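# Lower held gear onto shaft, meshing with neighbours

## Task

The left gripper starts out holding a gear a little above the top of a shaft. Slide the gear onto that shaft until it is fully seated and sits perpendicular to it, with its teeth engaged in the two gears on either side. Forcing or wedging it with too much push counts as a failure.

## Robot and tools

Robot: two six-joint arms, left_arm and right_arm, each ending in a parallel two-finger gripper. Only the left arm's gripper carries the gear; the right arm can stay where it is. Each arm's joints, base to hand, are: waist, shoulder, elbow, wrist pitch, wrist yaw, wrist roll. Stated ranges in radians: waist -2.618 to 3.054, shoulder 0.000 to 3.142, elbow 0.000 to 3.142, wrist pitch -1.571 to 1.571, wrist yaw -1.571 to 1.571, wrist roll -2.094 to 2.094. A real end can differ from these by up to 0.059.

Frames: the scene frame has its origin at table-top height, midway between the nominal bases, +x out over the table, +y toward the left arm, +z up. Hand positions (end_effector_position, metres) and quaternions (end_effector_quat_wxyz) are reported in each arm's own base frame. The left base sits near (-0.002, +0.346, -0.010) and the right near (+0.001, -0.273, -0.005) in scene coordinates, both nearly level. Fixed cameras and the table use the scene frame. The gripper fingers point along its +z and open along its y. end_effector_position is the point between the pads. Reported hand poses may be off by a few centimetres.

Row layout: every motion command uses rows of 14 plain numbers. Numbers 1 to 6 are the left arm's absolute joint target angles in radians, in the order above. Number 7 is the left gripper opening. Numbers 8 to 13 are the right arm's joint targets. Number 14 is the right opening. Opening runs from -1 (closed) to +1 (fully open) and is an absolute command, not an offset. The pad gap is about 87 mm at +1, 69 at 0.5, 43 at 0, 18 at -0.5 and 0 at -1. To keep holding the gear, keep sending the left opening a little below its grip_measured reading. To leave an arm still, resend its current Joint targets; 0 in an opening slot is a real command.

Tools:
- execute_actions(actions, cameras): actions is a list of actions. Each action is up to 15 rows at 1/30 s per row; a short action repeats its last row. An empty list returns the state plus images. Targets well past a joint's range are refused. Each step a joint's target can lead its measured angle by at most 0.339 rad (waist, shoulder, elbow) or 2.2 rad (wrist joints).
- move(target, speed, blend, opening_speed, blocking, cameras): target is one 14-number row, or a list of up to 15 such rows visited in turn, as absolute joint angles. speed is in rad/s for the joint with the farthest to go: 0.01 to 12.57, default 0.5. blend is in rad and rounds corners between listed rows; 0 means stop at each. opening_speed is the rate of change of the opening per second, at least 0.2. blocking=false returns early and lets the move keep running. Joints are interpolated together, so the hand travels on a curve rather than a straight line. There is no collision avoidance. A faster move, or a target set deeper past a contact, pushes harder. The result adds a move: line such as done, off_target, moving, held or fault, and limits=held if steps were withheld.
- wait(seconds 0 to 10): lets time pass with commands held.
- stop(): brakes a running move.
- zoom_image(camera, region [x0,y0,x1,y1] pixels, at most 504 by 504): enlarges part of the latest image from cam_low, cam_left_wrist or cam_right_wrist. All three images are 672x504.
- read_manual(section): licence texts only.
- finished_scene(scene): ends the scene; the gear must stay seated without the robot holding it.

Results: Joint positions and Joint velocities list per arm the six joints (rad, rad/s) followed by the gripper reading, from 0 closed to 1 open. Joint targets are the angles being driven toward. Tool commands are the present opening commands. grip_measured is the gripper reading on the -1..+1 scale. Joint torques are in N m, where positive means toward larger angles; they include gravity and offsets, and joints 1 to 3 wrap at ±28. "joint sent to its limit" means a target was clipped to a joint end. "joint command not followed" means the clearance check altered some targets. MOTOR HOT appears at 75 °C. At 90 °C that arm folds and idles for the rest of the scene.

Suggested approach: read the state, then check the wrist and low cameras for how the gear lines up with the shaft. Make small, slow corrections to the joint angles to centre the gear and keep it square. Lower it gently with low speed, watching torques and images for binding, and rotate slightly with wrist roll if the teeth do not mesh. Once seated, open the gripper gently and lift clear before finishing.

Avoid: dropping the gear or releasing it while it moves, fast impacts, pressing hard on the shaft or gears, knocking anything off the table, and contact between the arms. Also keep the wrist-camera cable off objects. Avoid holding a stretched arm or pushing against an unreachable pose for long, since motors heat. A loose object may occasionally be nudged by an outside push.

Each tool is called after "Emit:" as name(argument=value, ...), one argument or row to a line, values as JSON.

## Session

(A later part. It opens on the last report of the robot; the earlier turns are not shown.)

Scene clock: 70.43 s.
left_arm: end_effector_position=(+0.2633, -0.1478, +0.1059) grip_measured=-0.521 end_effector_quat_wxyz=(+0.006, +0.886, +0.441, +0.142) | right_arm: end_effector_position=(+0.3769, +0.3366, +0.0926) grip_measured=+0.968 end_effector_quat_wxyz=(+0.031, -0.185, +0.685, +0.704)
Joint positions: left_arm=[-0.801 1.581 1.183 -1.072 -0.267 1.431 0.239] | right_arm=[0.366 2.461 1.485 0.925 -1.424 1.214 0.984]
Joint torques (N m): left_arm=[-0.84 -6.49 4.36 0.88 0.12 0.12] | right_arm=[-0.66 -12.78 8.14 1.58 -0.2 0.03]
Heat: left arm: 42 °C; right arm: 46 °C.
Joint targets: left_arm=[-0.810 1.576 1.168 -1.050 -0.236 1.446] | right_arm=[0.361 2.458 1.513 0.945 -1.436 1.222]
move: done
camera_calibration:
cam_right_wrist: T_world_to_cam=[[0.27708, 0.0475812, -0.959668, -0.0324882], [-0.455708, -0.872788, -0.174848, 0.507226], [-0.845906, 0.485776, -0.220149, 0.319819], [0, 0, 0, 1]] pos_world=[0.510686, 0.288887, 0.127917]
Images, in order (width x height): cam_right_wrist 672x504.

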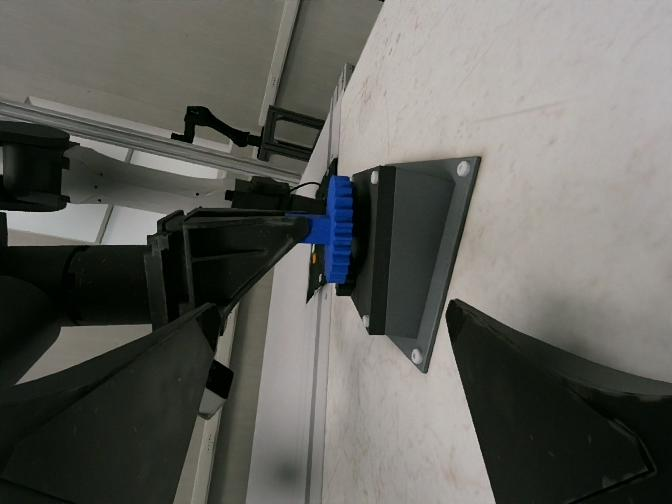

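Emit:
move(
  target=[-0.806, 1.605, 1.180, -1.050, -0.240, 1.323, -1, 0.361, 2.458, 1.513, 0.945, -1.436, 1.222, 1],
  speed=0.05,
  cameras=["cam_right_wrist"],
)

Emit:
zoom_image(
  camera="cam_right_wrist",
  region=[290, 160, 390, 310],
)

Scene clock: 73.60 s.
left_arm: end_effector_position=(+0.2620, -0.1467, +0.1057) grip_measured=-0.521 end_effector_quat_wxyz=(+0.016, +0.865, +0.481, +0.144) | right_arm: end_effector_position=(+0.3769, +0.3366, +0.0926) grip_measured=+0.968 end_effector_quat_wxyz=(+0.031, -0.185, +0.685, +0.704)
Joint positions: left_arm=[-0.801 1.581 1.183 -1.063 -0.27 1.341 0.239] | right_arm=[0.366 2.461 1.485 0.925 -1.424 1.214 0.984]
Joint torques (N m): left_arm=[-0.47 -4.18 5.33 0.83 0.12 -0.27] | right_arm=[-0.65 -12.78 8.16 1.58 -0.2 0.02]
Heat: left arm: 43 °C; right arm: 47 °C.
Joint targets: left_arm=[-0.806 1.605 1.180 -1.050 -0.240 1.323] | right_arm=[0.361 2.458 1.513 0.945 -1.436 1.222]
move: done
camera_calibration:
cam_right_wrist: T_world_to_cam=[[0.27708, 0.0475812, -0.959668, -0.0324882], [-0.455708, -0.872788, -0.174848, 0.507226], [-0.845906, 0.485776, -0.220149, 0.319819], [0, 0, 0, 1]] pos_world=[0.510686, 0.288887, 0.127917]
Images, in order (width x height): cam_right_wrist 672x504.

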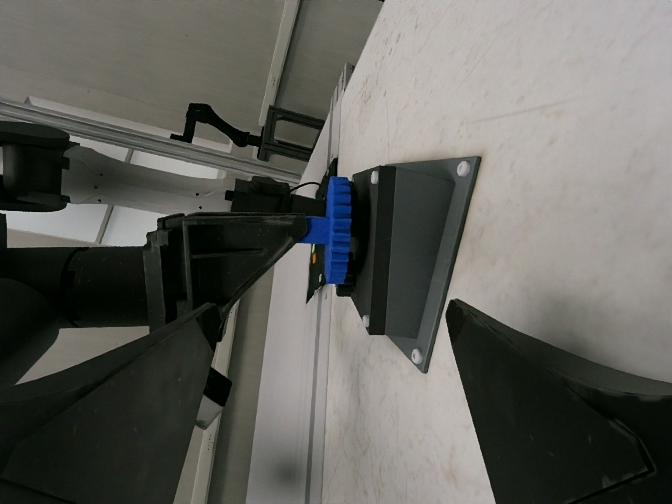

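Scaled by 3.360 from the camera's 672x504 image, which has a finer 960x720 frame.

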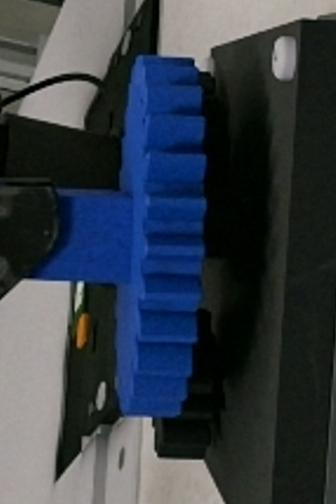

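Emit:
move(
  target=[-0.794, 1.605, 1.234, -1.103, -0.242, 1.268, -1, 0.361, 2.458, 1.513, 0.945, -1.436, 1.222, 1],
  speed=0.06,
  cameras=["cam_right_wrist","cam_left_wrist"],
)

Emit:
zoom_image(
  camera="cam_right_wrist",
  region=[290, 160, 390, 310],
)

Emit:
zoom_image(
  camera="cam_left_wrist",
  region=[340, 70, 520, 290],
)

Scene clock: 75.60 s.
left_arm: end_effector_position=(+0.2610, -0.1476, +0.1092) grip_measured=-0.521 end_effector_quat_wxyz=(+0.020, +0.850, +0.509, +0.139) | right_arm: end_effector_position=(+0.3769, +0.3366, +0.0926) grip_measured=+0.968 end_effector_quat_wxyz=(+0.031, -0.185, +0.685, +0.704)
Joint positions: left_arm=[-0.798 1.592 1.212 -1.086 -0.261 1.279 0.239] | right_arm=[0.366 2.461 1.485 0.925 -1.424 1.214 0.984]
Joint torques (N m): left_arm=[0.43 -5.11 7.3 0.53 0.01 -0.14] | right_arm=[-0.66 -12.77 8.16 1.58 -0.2 0.02]
Heat: left arm: 43 °C; right arm: 48 °C.
Joint targets: left_arm=[-0.794 1.605 1.234 -1.103 -0.242 1.268] | right_arm=[0.361 2.458 1.513 0.945 -1.436 1.222]
move: done
camera_calibration:
cam_left_wrist: T_world_to_cam=[[-0.863445, 0.46885, -0.186126, 0.30886], [0.0640857, 0.467938, 0.881434, -0.0238495], [0.500356, 0.749142, -0.434086, 0.171361], [0, 0, 0, 1]] pos_world=[0.18247, -0.262022, 0.152894]
cam_right_wrist: T_world_to_cam=[[0.27708, 0.0475812, -0.959668, -0.0324882], [-0.455708, -0.872788, -0.174848, 0.507226], [-0.845906, 0.485776, -0.220149, 0.319819], [0, 0, 0, 1]] pos_world=[0.510686, 0.288887, 0.127917]
Images, in order (width x height): cam_left_wrist 672x504, cam_right_wrist 672x504.

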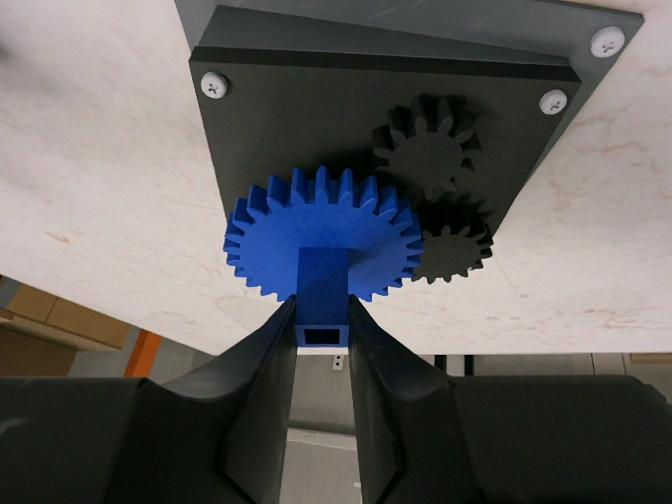

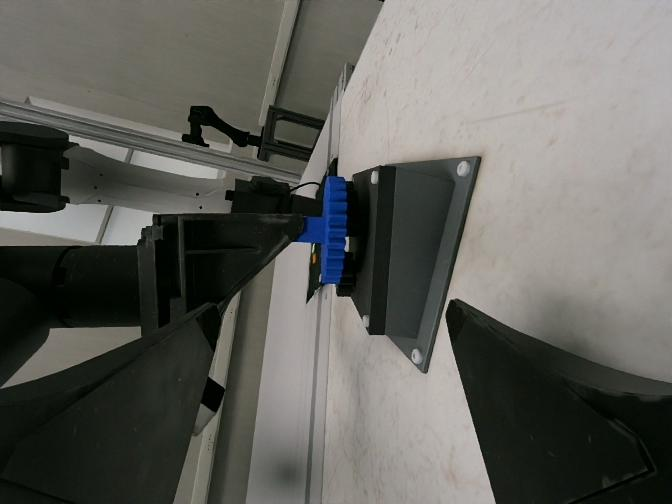

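Scaled by 3.360 from the camera's 672x504 image, which has a finer 960x720 frame.

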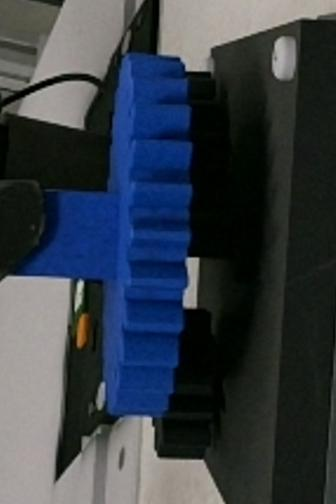

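Scaled by 2.291 from the camera's 672x504 image, which has a finer 960x720 frame.

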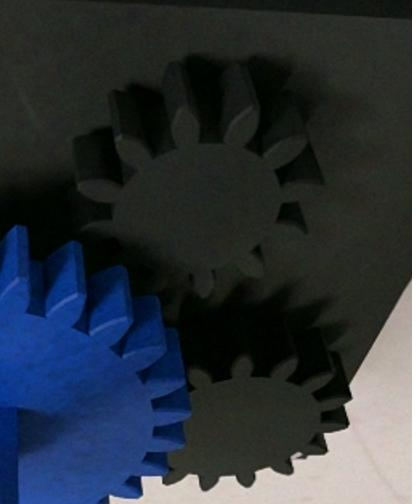

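Emit:
move(
  target=[-0.821, 1.632, 1.187, -1.056, -0.315, 1.262, -1, 0.361, 2.458, 1.513, 0.945, -1.436, 1.222, 1],
  speed=0.04,
  cameras=["cam_right_wrist","cam_left_wrist"],
)

Emit:
zoom_image(
  camera="cam_right_wrist",
  region=[290, 160, 390, 310],
)

Emit:
zoom_image(
  camera="cam_left_wrist",
  region=[340, 70, 520, 290],
)

Scene clock: 78.43 s.
left_arm: end_effector_position=(+0.2632, -0.1462, +0.1073) grip_measured=-0.521 end_effector_quat_wxyz=(+0.009, +0.849, +0.504, +0.159) | right_arm: end_effector_position=(+0.3769, +0.3366, +0.0926) grip_measured=+0.968 end_effector_quat_wxyz=(+0.031, -0.185, +0.685, +0.704)
Joint positions: left_arm=[-0.814 1.607 1.205 -1.078 -0.308 1.269 0.239] | right_arm=[0.366 2.461 1.485 0.925 -1.424 1.214 0.984]
Joint torques (N m): left_arm=[-0.58 -4.25 4.1 0.88 -0.25 -0.13] | right_arm=[-0.65 -12.78 8.16 1.58 -0.2 0.02]
Motor temperatures (°C): left_arm=[27 39 43 35 23 26 26] | right_arm=[23 49 42 34 27 24 25]
Heat: left arm: 43 °C; right arm: 49 °C.
Joint targets: left_arm=[-0.821 1.632 1.187 -1.056 -0.315 1.262] | right_arm=[0.361 2.458 1.513 0.945 -1.436 1.222]
move: done
camera_calibration:
cam_left_wrist: T_world_to_cam=[[-0.857461, 0.478758, -0.188552, 0.309816], [0.0430838, 0.431956, 0.900865, -0.0247977], [0.512742, 0.764333, -0.391012, 0.162717], [0, 0, 0, 1]] pos_world=[0.183292, -0.261985, 0.14438]
cam_right_wrist: T_world_to_cam=[[0.27708, 0.0475812, -0.959668, -0.0324882], [-0.455708, -0.872788, -0.174848, 0.507226], [-0.845906, 0.485776, -0.220149, 0.319819], [0, 0, 0, 1]] pos_world=[0.510686, 0.288887, 0.127917]
Images, in order (width x height): cam_left_wrist 672x504, cam_right_wrist 672x504.

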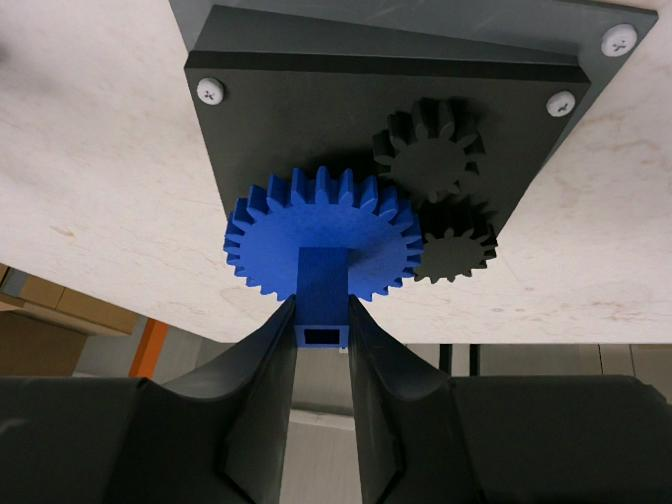

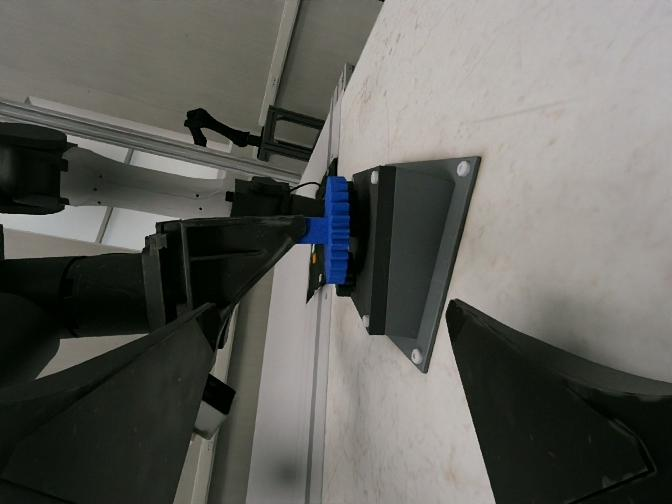

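Scaled by 3.360 from the camera's 672x504 image, which has a finer 960x720 frame.

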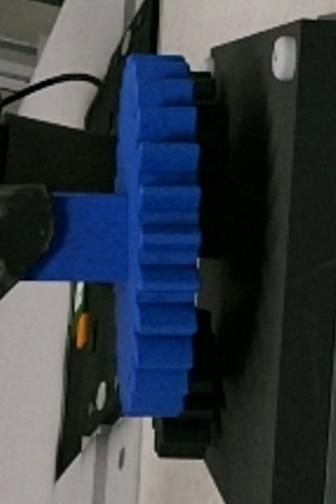

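Scaled by 2.291 from the camera's 672x504 image, which has a finer 960x720 frame.

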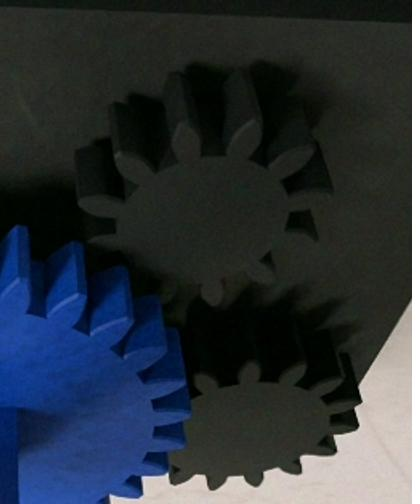

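Emit:
zoom_image(
  camera="cam_left_wrist",
  region=[365, 85, 495, 210],
)

Emit:
zoom_image(
  camera="cam_left_wrist",
  region=[395, 175, 505, 290],
)

Scaled by 3.877 from the camera's 672x504 image, which has a finer 960x720 frame.

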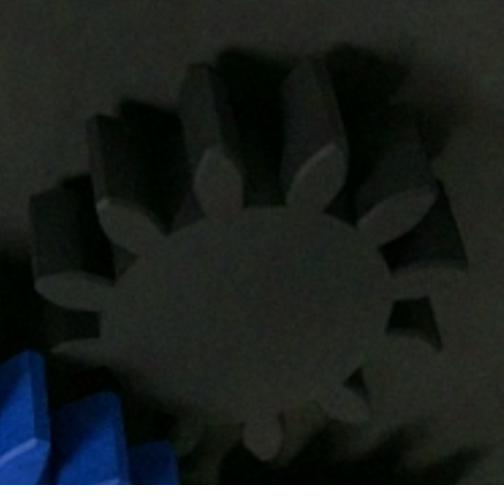

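Scaled by 4.383 from the camera's 672x504 image, which has a finer 960x720 frame.

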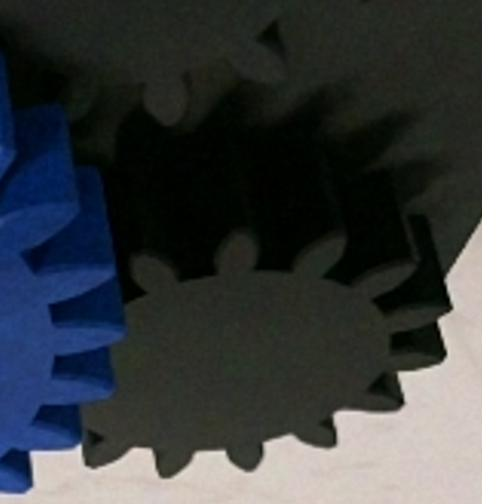

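Emit:
move(
  target=[
    [-0.836, 1.640, 1.246, -1.107, -0.345, 1.160, -1, 0.361, 2.458, 1.513, 0.945, -1.436, 1.222, 1],
    [-0.820, 1.648, 1.188, -1.042, -0.345, 1.175, -1, 0.361, 2.458, 1.513, 0.945, -1.436, 1.222, 1],
  ],
  speed=0.06,
  cameras=["cam_right_wrist","cam_left_wrist"],
)

Emit:
zoom_image(
  camera="cam_right_wrist",
  region=[290, 160, 390, 310],
)

Emit:
zoom_image(
  camera="cam_left_wrist",
  region=[340, 70, 520, 290],
)

Scene clock: 84.13 s.
left_arm: end_effector_position=(+0.2635, -0.1478, +0.1004) grip_measured=-0.521 end_effector_quat_wxyz=(+0.013, +0.824, +0.540, +0.170) | right_arm: end_effector_position=(+0.3769, +0.3366, +0.0926) grip_measured=+0.968 end_effector_quat_wxyz=(+0.031, -0.185, +0.685, +0.704)
Joint positions: left_arm=[-0.826 1.634 1.199 -1.051 -0.333 1.169 0.239] | right_arm=[0.366 2.461 1.485 0.925 -1.424 1.214 0.984]
Joint torques (N m): left_arm=[0.66 -5.33 4.6 0.74 -0.32 0.01] | right_arm=[-0.65 -12.77 8.14 1.58 -0.2 0.02]
Heat: left arm: 43 °C; right arm: 51 °C.
Joint targets: left_arm=[-0.820 1.648 1.188 -1.042 -0.345 1.175] | right_arm=[0.361 2.458 1.513 0.945 -1.436 1.222]
move: done
camera_calibration:
cam_left_wrist: T_world_to_cam=[[-0.888674, 0.40336, -0.218083, 0.309615], [-0.020771, 0.439703, 0.897903, 0.000364787], [0.458069, 0.802473, -0.382374, 0.180285], [0, 0, 0, 1]] pos_world=[0.192571, -0.26972, 0.13613]
cam_right_wrist: T_world_to_cam=[[0.27708, 0.0475812, -0.959668, -0.0324882], [-0.455708, -0.872788, -0.174848, 0.507226], [-0.845906, 0.485776, -0.220149, 0.319819], [0, 0, 0, 1]] pos_world=[0.510686, 0.288887, 0.127917]
Images, in order (width x height): cam_left_wrist 672x504, cam_right_wrist 672x504.

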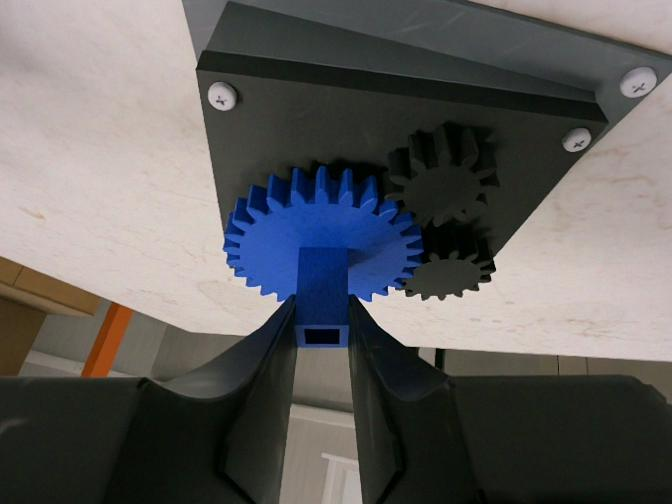

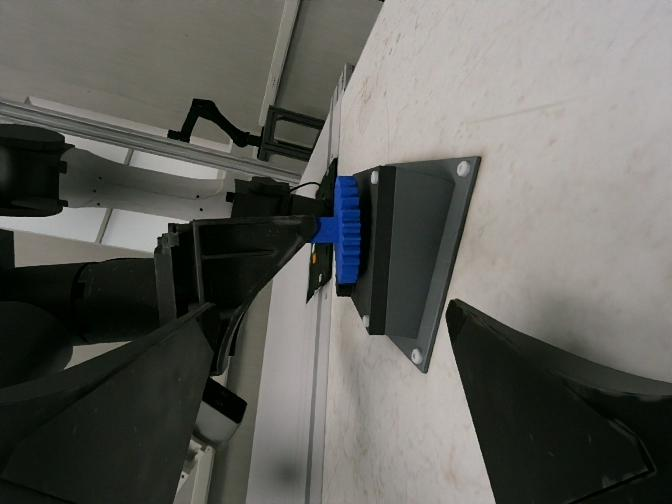

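Scaled by 3.360 from the camera's 672x504 image, which has a finer 960x720 frame.

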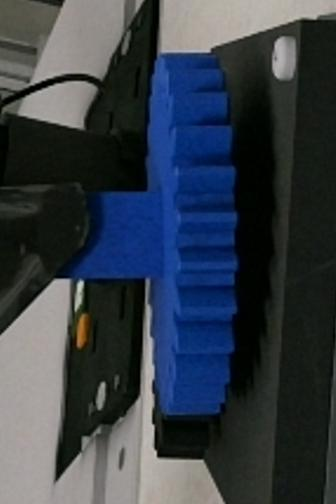

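Scaled by 2.291 from the camera's 672x504 image, which has a finer 960x720 frame.

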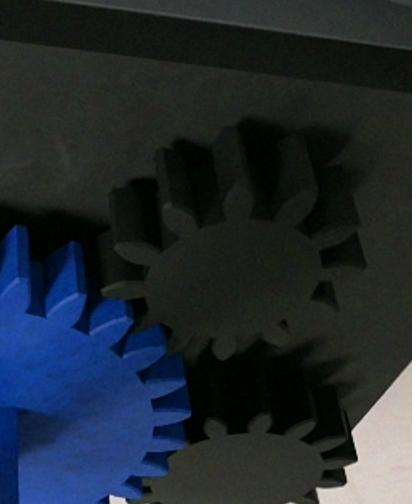

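Emit:
move(
  target=[-0.816, 1.653, 1.170, -1.018, -0.345, 1.180, -1, 0.361, 2.458, 1.513, 0.945, -1.436, 1.222, 1],
  speed=0.04,
  cameras=["cam_right_wrist","cam_left_wrist"],
)

Emit:
zoom_image(
  camera="cam_right_wrist",
  region=[290, 160, 390, 310],
)

Scene clock: 85.13 s.
left_arm: end_effector_position=(+0.2645, -0.1469, +0.0962) grip_measured=-0.521 end_effector_quat_wxyz=(+0.015, +0.823, +0.541, +0.172) | right_arm: end_effector_position=(+0.3769, +0.3366, +0.0926) grip_measured=+0.968 end_effector_quat_wxyz=(+0.031, -0.185, +0.685, +0.704)
Joint positions: left_arm=[-0.823 1.634 1.182 -1.029 -0.335 1.17 0.239] | right_arm=[0.366 2.461 1.485 0.925 -1.424 1.214 0.984]
Joint torques (N m): left_arm=[0.69 -5 4.51 0.77 -0.3 0.06] | right_arm=[-0.66 -12.79 8.16 1.58 -0.2 0.02]
Heat: left arm: 43 °C; right arm: 51 °C.
Joint targets: left_arm=[-0.816 1.653 1.170 -1.018 -0.345 1.180] | right_arm=[0.361 2.458 1.513 0.945 -1.436 1.222]
move: done
camera_calibration:
cam_left_wrist: T_world_to_cam=[[-0.889001, 0.400037, -0.222817, 0.30928], [-0.0261726, 0.441413, 0.896922, 0.00549925], [0.457156, 0.803197, -0.381947, 0.177884], [0, 0, 0, 1]] pos_world=[0.193774, -0.269027, 0.131923]
cam_right_wrist: T_world_to_cam=[[0.27708, 0.0475812, -0.959668, -0.0324882], [-0.455708, -0.872788, -0.174848, 0.507226], [-0.845906, 0.485776, -0.220149, 0.319819], [0, 0, 0, 1]] pos_world=[0.510686, 0.288887, 0.127917]
Images, in order (width x height): cam_left_wrist 672x504, cam_right_wrist 672x504.

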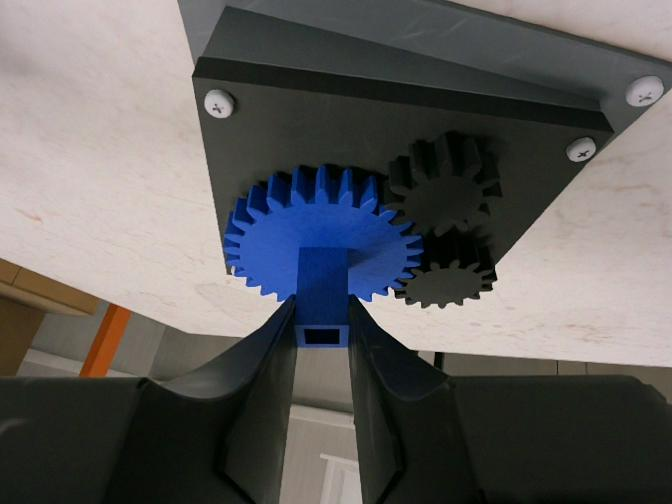

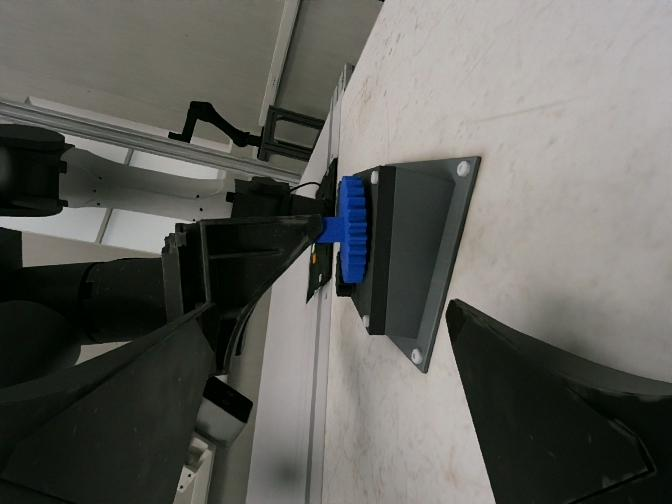

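Scaled by 3.360 from the camera's 672x504 image, which has a finer 960x720 frame.

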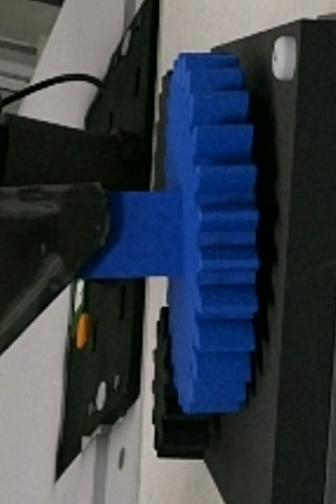

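Emit:
move(
  target=[-0.814, 1.656, 1.161, -1.005, -0.345, 1.182, -1, 0.361, 2.458, 1.513, 0.945, -1.436, 1.222, 1],
  speed=0.03,
  cameras=["cam_right_wrist"],
)

Emit:
zoom_image(
  camera="cam_right_wrist",
  region=[290, 160, 390, 310],
)

Scene clock: 86.00 s.
left_arm: end_effector_position=(+0.2652, -0.1453, +0.0960) grip_measured=-0.521 end_effector_quat_wxyz=(+0.013, +0.822, +0.541, +0.177) | right_arm: end_effector_position=(+0.3769, +0.3366, +0.0926) grip_measured=+0.968 end_effector_quat_wxyz=(+0.031, -0.185, +0.685, +0.704)
Joint positions: left_arm=[-0.823 1.634 1.177 -1.025 -0.346 1.17 0.239] | right_arm=[0.366 2.461 1.485 0.925 -1.424 1.214 0.984]
Joint torques (N m): left_arm=[0.88 -4.77 4.16 0.87 -0.21 0.08] | right_arm=[-0.66 -12.78 8.16 1.58 -0.2 0.02]
Heat: left arm: 43 °C; right arm: 51 °C.
Joint targets: left_arm=[-0.814 1.656 1.161 -1.005 -0.345 1.182] | right_arm=[0.361 2.458 1.513 0.945 -1.436 1.222]
move: done
camera_calibration:
cam_right_wrist: T_world_to_cam=[[0.27708, 0.0475812, -0.959668, -0.0324882], [-0.455708, -0.872788, -0.174848, 0.507226], [-0.845906, 0.485776, -0.220149, 0.319819], [0, 0, 0, 1]] pos_world=[0.510686, 0.288887, 0.127917]
Images, in order (width x height): cam_right_wrist 672x504.

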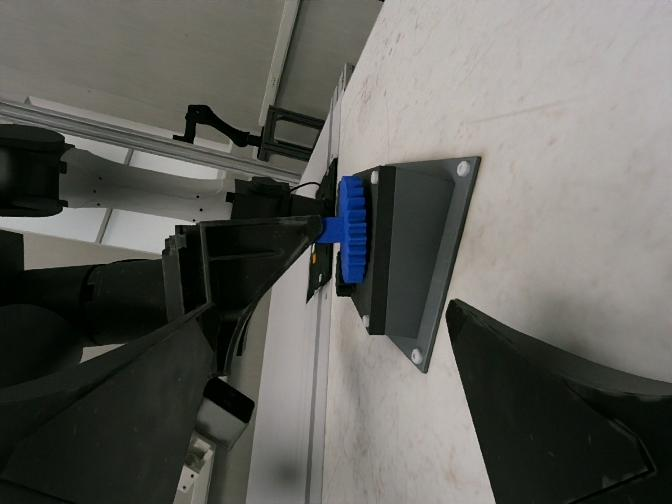

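Scaled by 3.360 from the camera's 672x504 image, which has a finer 960x720 frame.

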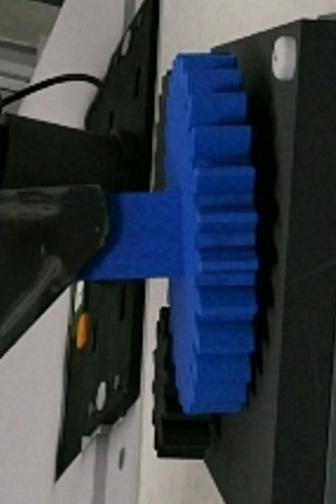

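Emit:
move(
  target=[
    [-0.820, 1.645, 1.172, -1.018, -0.345, 1.176, -1, 0.361, 2.458, 1.513, 0.945, -1.436, 1.222, 1],
    [-0.820, 1.645, 1.172, -1.018, -0.345, 1.176, 0.0, 0.361, 2.458, 1.513, 0.945, -1.436, 1.222, 1],
  ],
  speed=0.05,
  cameras=["cam_right_wrist","cam_left_wrist"],
)

Emit:
zoom_image(
  camera="cam_right_wrist",
  region=[290, 160, 390, 310],
)

Scene clock: 87.43 s.
left_arm: end_effector_position=(+0.2654, -0.1455, +0.0960) grip_measured=+0.000 end_effector_quat_wxyz=(+0.014, +0.822, +0.541, +0.177) | right_arm: end_effector_position=(+0.3769, +0.3366, +0.0926) grip_measured=+0.968 end_effector_quat_wxyz=(+0.031, -0.185, +0.685, +0.704)
Joint positions: left_arm=[-0.823 1.634 1.177 -1.024 -0.346 1.17 0.5] | right_arm=[0.366 2.461 1.485 0.925 -1.424 1.214 0.984]
Joint torques (N m): left_arm=[0.28 -5.64 5.03 0.73 -0.2 0.01] | right_arm=[-0.66 -12.78 8.16 1.58 -0.2 0.02]
Heat: left arm: 43 °C; right arm: 51 °C.
Joint targets: left_arm=[-0.820 1.645 1.172 -1.018 -0.345 1.176] | right_arm=[0.361 2.458 1.513 0.945 -1.436 1.222]
move: done
camera_calibration:
cam_left_wrist: T_world_to_cam=[[-0.887552, 0.401217, -0.226445, 0.309614], [-0.0331977, 0.434541, 0.90004, 0.00559035], [0.459511, 0.806349, -0.372358, 0.175196], [0, 0, 0, 1]] pos_world=[0.19448, -0.267921, 0.130315]
cam_right_wrist: T_world_to_cam=[[0.27708, 0.0475812, -0.959668, -0.0324882], [-0.455708, -0.872788, -0.174848, 0.507226], [-0.845906, 0.485776, -0.220149, 0.319819], [0, 0, 0, 1]] pos_world=[0.510686, 0.288887, 0.127917]
Images, in order (width x height): cam_left_wrist 672x504, cam_right_wrist 672x504.

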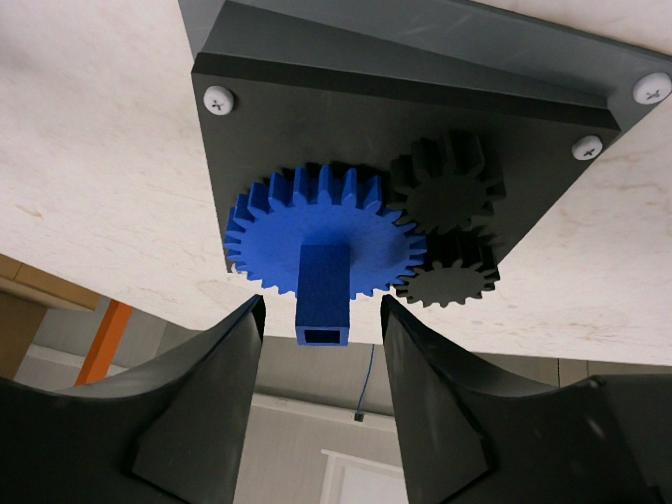

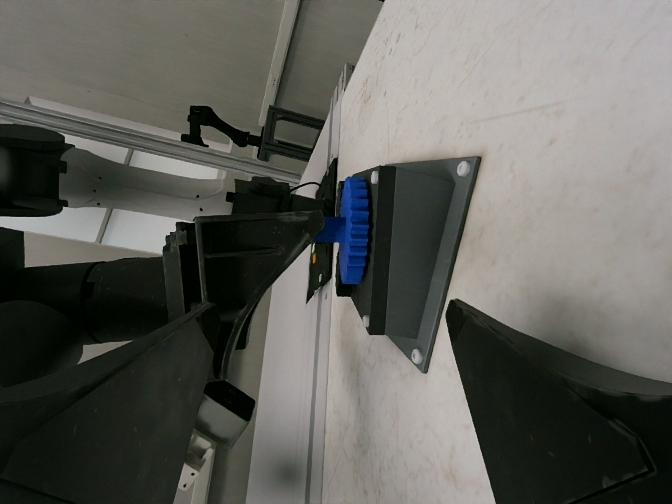

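Scaled by 3.360 from the camera's 672x504 image, which has a finer 960x720 frame.

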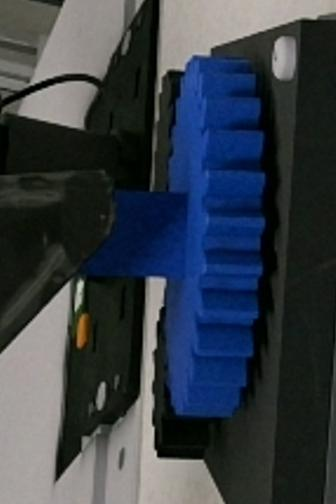

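Emit:
move(
  target=[
    [-0.820, 1.645, 1.172, -1.018, -0.345, 1.176, -1, 0.361, 2.458, 1.513, 0.945, -1.436, 1.222, 1],
    [-0.870, 1.685, 1.168, -1.019, -0.428, 1.122, -1, 0.361, 2.458, 1.513, 0.945, -1.436, 1.222, 1],
  ],
  speed=0.05,
  opening_speed=1.0,
  cameras=["cam_right_wrist","cam_left_wrist"],
)

Emit:
zoom_image(
  camera="cam_right_wrist",
  region=[290, 160, 390, 310],
)

Scene clock: 90.97 s.
left_arm: end_effector_position=(+0.2655, -0.1456, +0.0966) grip_measured=-0.520 end_effector_quat_wxyz=(-0.001, +0.816, +0.536, +0.214) | right_arm: end_effector_position=(+0.3769, +0.3366, +0.0926) grip_measured=+0.968 end_effector_quat_wxyz=(+0.031, -0.185, +0.685, +0.704)
Joint positions: left_arm=[-0.863 1.662 1.177 -1.03 -0.428 1.128 0.24] | right_arm=[0.366 2.461 1.485 0.925 -1.424 1.214 0.984]
Joint torques (N m): left_arm=[-0.61 -4.81 4.63 0.71 -0.27 -0.14] | right_arm=[-0.65 -12.78 8.16 1.58 -0.2 0.02]
Heat: left arm: 44 °C; right arm: 52 °C.
Joint targets: left_arm=[-0.870 1.685 1.168 -1.019 -0.428 1.122] | right_arm=[0.361 2.458 1.513 0.945 -1.436 1.222]
move: done
camera_calibration:
cam_left_wrist: T_world_to_cam=[[-0.878195, 0.412848, -0.241515, 0.310599], [-0.078262, 0.374107, 0.924077, 0.00605672], [0.471856, 0.830422, -0.296228, 0.168314], [0, 0, 0, 1]] pos_world=[0.193821, -0.270268, 0.119277]
cam_right_wrist: T_world_to_cam=[[0.27708, 0.0475812, -0.959668, -0.0324882], [-0.455708, -0.872788, -0.174848, 0.507226], [-0.845906, 0.485776, -0.220149, 0.319819], [0, 0, 0, 1]] pos_world=[0.510686, 0.288887, 0.127917]
Images, in order (width x height): cam_left_wrist 672x504, cam_right_wrist 672x504.

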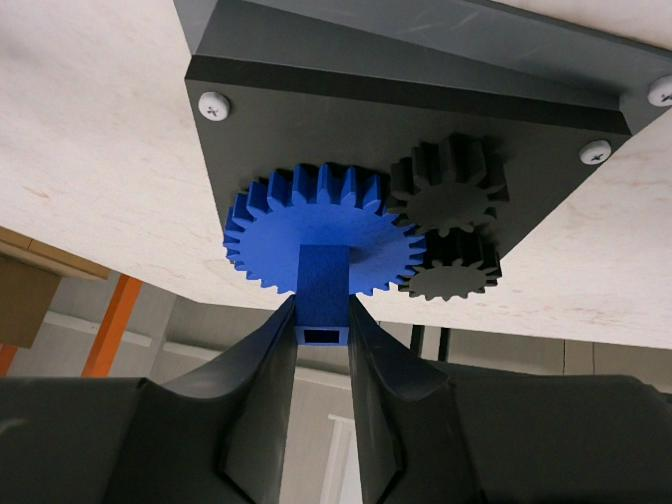

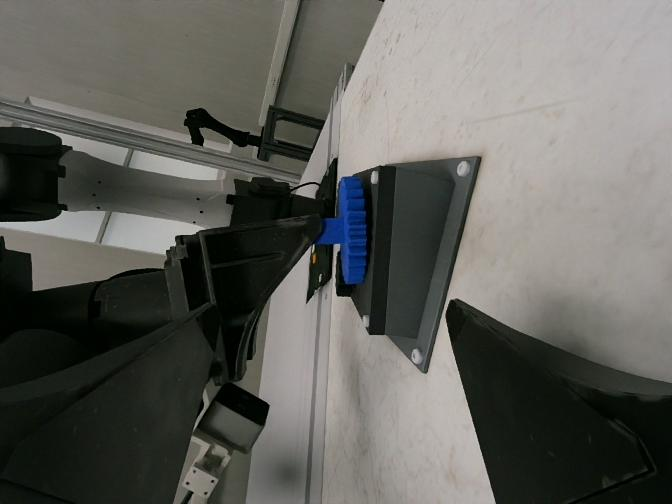

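Scaled by 3.360 from the camera's 672x504 image, which has a finer 960x720 frame.

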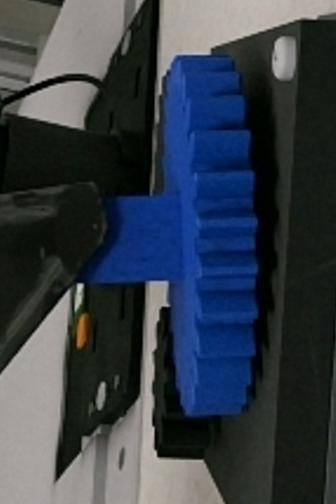

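Emit:
move(
  target=[-0.866, 1.692, 1.152, -0.998, -0.430, 1.126, -1, 0.361, 2.458, 1.513, 0.945, -1.436, 1.222, 1],
  speed=0.04,
  cameras=["cam_right_wrist","cam_left_wrist"],
)

Emit:
zoom_image(
  camera="cam_right_wrist",
  region=[290, 160, 390, 310],
)

Emit:
zoom_image(
  camera="cam_left_wrist",
  region=[200, 110, 520, 310],
)

Scene clock: 91.90 s.
left_arm: end_effector_position=(+0.2656, -0.1451, +0.0964) grip_measured=-0.520 end_effector_quat_wxyz=(-0.002, +0.816, +0.536, +0.216) | right_arm: end_effector_position=(+0.3769, +0.3366, +0.0926) grip_measured=+0.968 end_effector_quat_wxyz=(+0.031, -0.185, +0.685, +0.704)
Joint positions: left_arm=[-0.863 1.663 1.177 -1.03 -0.431 1.128 0.24] | right_arm=[0.366 2.461 1.485 0.925 -1.424 1.214 0.984]
Joint torques (N m): left_arm=[-0.23 -4.33 3.44 0.91 -0.25 -0.08] | right_arm=[-0.66 -12.77 8.14 1.58 -0.2 0.02]
Heat: left arm: 44 °C; right arm: 52 °C.
Joint targets: left_arm=[-0.866 1.692 1.152 -0.998 -0.430 1.126] | right_arm=[0.361 2.458 1.513 0.945 -1.436 1.222]
move: done
camera_calibration:
cam_left_wrist: T_world_to_cam=[[-0.87815, 0.41319, -0.241094, 0.310498], [-0.0794818, 0.370952, 0.925244, 0.00572306], [0.471736, 0.831666, -0.292911, 0.167673], [0, 0, 0, 1]] pos_world=[0.194021, -0.269865, 0.118677]
cam_right_wrist: T_world_to_cam=[[0.27708, 0.0475812, -0.959668, -0.0324882], [-0.455708, -0.872788, -0.174848, 0.507226], [-0.845906, 0.485776, -0.220149, 0.319819], [0, 0, 0, 1]] pos_world=[0.510686, 0.288887, 0.127917]
Images, in order (width x height): cam_left_wrist 672x504, cam_right_wrist 672x504.

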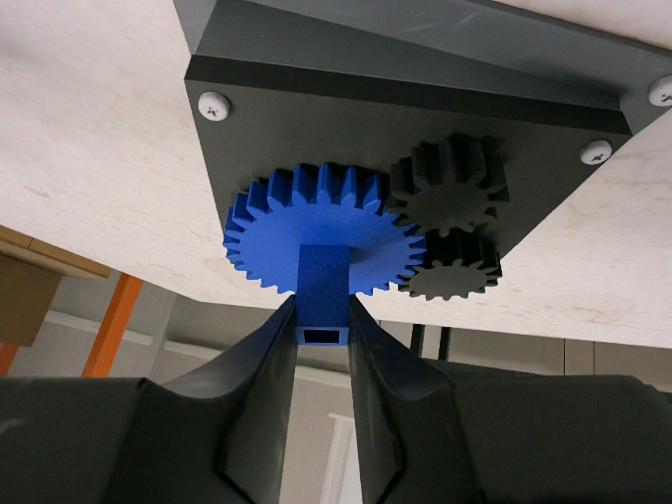

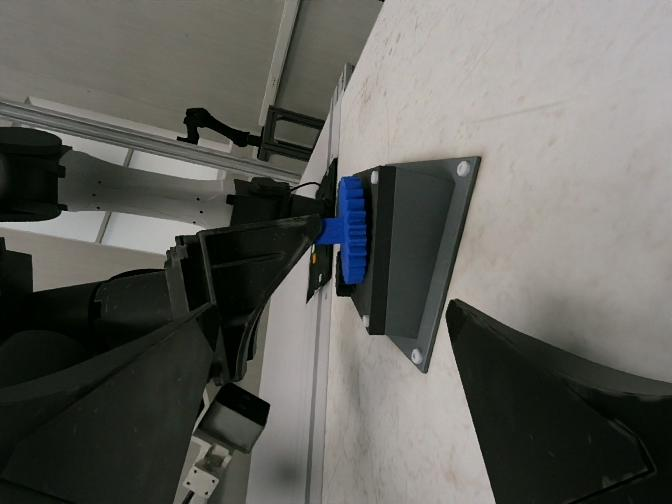

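Scaled by 3.360 from the camera's 672x504 image, which has a finer 960x720 frame.

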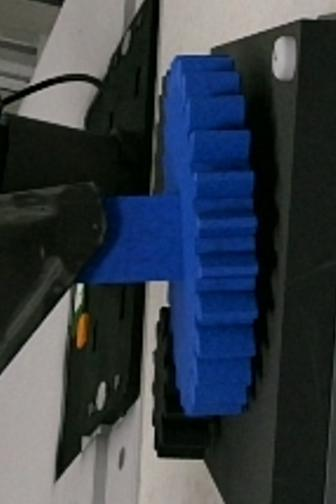

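Scaled by 1.575 from the camera's 672x504 image, which has a finer 960x720 frame.

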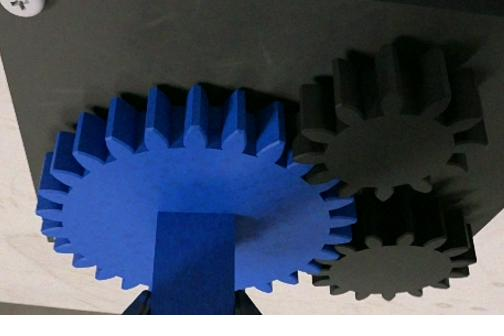

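Emit:
move(
  target=[
    [-0.863, 1.674, 1.172, -1.023, -0.430, 1.128, -1, 0.361, 2.458, 1.513, 0.945, -1.436, 1.222, 1],
    [-0.863, 1.674, 1.172, -1.023, -0.430, 1.128, 0, 0.361, 2.458, 1.513, 0.945, -1.436, 1.222, 1],
  ],
  speed=0.05,
  opening_speed=0.6,
  cameras=["cam_right_wrist","cam_left_wrist"],
)

Emit:
zoom_image(
  camera="cam_right_wrist",
  region=[290, 160, 390, 310],
)

Emit:
zoom_image(
  camera="cam_left_wrist",
  region=[200, 110, 520, 310],
)

Scene clock: 94.73 s.
left_arm: end_effector_position=(+0.2658, -0.1453, +0.0964) grip_measured=+0.000 end_effector_quat_wxyz=(-0.002, +0.816, +0.536, +0.216) | right_arm: end_effector_position=(+0.3769, +0.3366, +0.0926) grip_measured=+0.968 end_effector_quat_wxyz=(+0.031, -0.185, +0.685, +0.704)
Joint positions: left_arm=[-0.863 1.663 1.177 -1.029 -0.431 1.128 0.5] | right_arm=[0.366 2.461 1.485 0.925 -1.424 1.214 0.984]
Joint torques (N m): left_arm=[0.05 -5.79 5 0.66 -0.25 -0.05] | right_arm=[-0.66 -12.78 8.14 1.58 -0.2 0.02]
Heat: left arm: 44 °C; right arm: 53 °C.
Joint targets: left_arm=[-0.863 1.674 1.172 -1.023 -0.430 1.128] | right_arm=[0.361 2.458 1.513 0.945 -1.436 1.222]
move: done
camera_calibration:
cam_left_wrist: T_world_to_cam=[[-0.878011, 0.413066, -0.241811, 0.310652], [-0.0799438, 0.371552, 0.924964, 0.00605417], [0.471917, 0.83146, -0.293205, 0.167653], [0, 0, 0, 1]] pos_world=[0.194122, -0.269966, 0.118676]
cam_right_wrist: T_world_to_cam=[[0.27708, 0.0475812, -0.959668, -0.0324882], [-0.455708, -0.872788, -0.174848, 0.507226], [-0.845906, 0.485776, -0.220149, 0.319819], [0, 0, 0, 1]] pos_world=[0.510686, 0.288887, 0.127917]
Images, in order (width x height): cam_left_wrist 672x504, cam_right_wrist 672x504.

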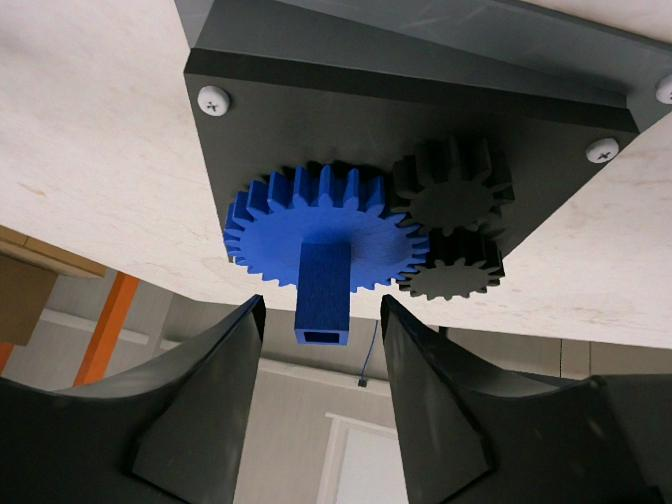

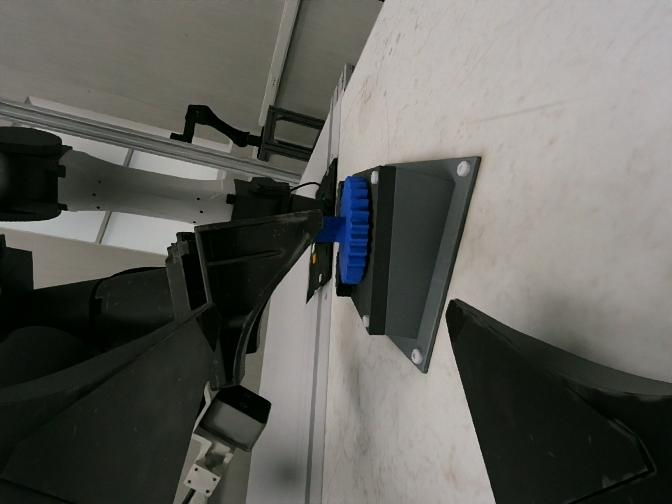

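Scaled by 3.360 from the camera's 672x504 image, which has a finer 960x720 frame.

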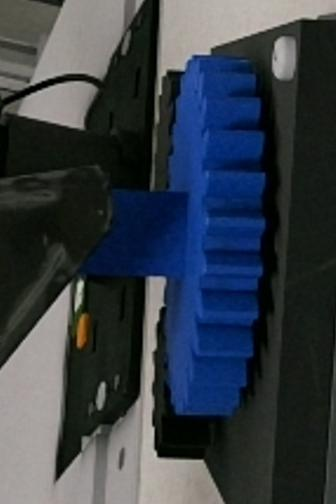

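Scaled by 1.575 from the camera's 672x504 image, which has a finer 960x720 frame.

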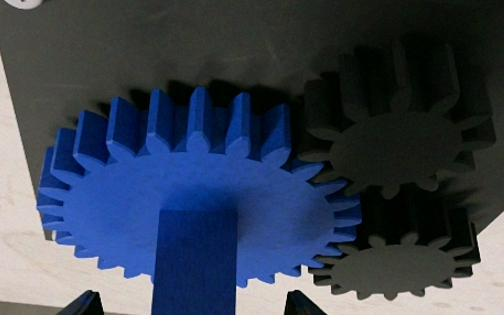

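Emit:
move(
  target=[-0.902, 1.612, 1.300, -1.212, -0.430, 1.09, 0, 0.361, 2.458, 1.513, 0.945, -1.436, 1.222, 1],
  speed=0.15,
  cameras=["cam_right_wrist","cam_left_wrist"],
)

Emit:
zoom_image(
  camera="cam_right_wrist",
  region=[290, 160, 390, 310],
)

Emit:
zoom_image(
  camera="cam_left_wrist",
  region=[200, 110, 520, 350],
)

Scene clock: 97.17 s.
left_arm: end_effector_position=(+0.2548, -0.1463, +0.1298) grip_measured=+0.000 end_effector_quat_wxyz=(-0.012, +0.819, +0.532, +0.214) | right_arm: end_effector_position=(+0.3769, +0.3366, +0.0926) grip_measured=+0.968 end_effector_quat_wxyz=(+0.031, -0.185, +0.685, +0.704)
Joint positions: left_arm=[-0.894 1.636 1.281 -1.195 -0.431 1.1 0.5] | right_arm=[0.366 2.461 1.485 0.925 -1.424 1.214 0.984]
Joint torques (N m): left_arm=[-0.73 -8.43 6.9 0.38 -0.25 -0.16] | right_arm=[-0.66 -12.77 8.14 1.58 -0.2 0.02]
Motor temperatures (°C): left_arm=[27 40 44 34 23 26 26] | right_arm=[23 54 42 34 27 24 25]
Heat: left arm: 44 °C; right arm: 54 °C.
Joint targets: left_arm=[-0.902 1.612 1.300 -1.212 -0.430 1.090] | right_arm=[0.361 2.458 1.513 0.945 -1.436 1.222]
move: done
camera_calibration:
cam_left_wrist: T_world_to_cam=[[-0.879229, 0.421391, -0.222229, 0.308487], [-0.064446, 0.356982, 0.931886, -0.0323105], [0.47202, 0.833663, -0.286712, 0.182909], [0, 0, 0, 1]] pos_world=[0.182811, -0.270944, 0.151106]
cam_right_wrist: T_world_to_cam=[[0.27708, 0.0475812, -0.959668, -0.0324882], [-0.455708, -0.872788, -0.174848, 0.507226], [-0.845906, 0.485776, -0.220149, 0.319819], [0, 0, 0, 1]] pos_world=[0.510686, 0.288887, 0.127917]
Images, in order (width x height): cam_left_wrist 672x504, cam_right_wrist 672x504.

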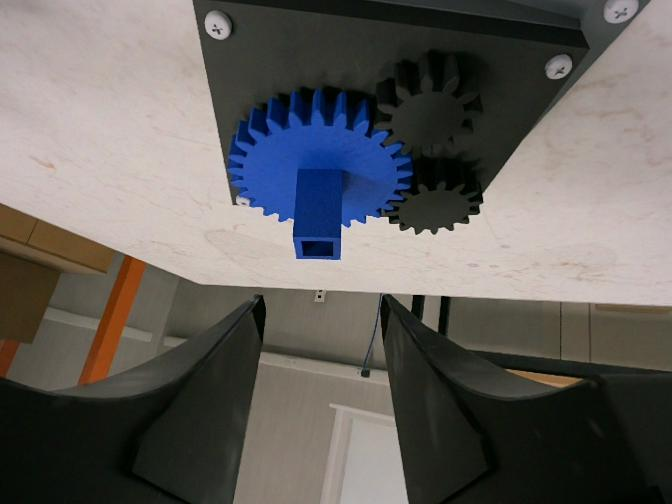

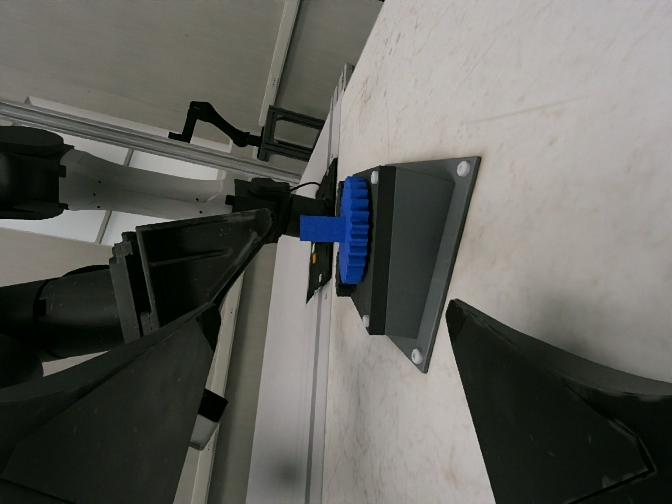

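Scaled by 3.360 from the camera's 672x504 image, which has a finer 960x720 frame.

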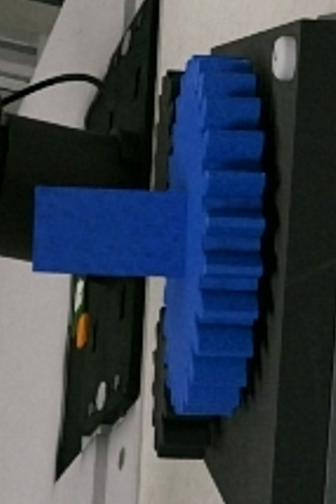

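Scaled by 1.575 from the camera's 672x504 image, which has a finer 960x720 frame.

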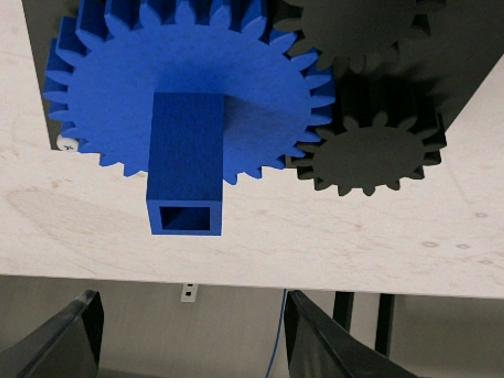

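Emit:
finished_scene(
  scene=1,
)

The scene is finished: the task was done.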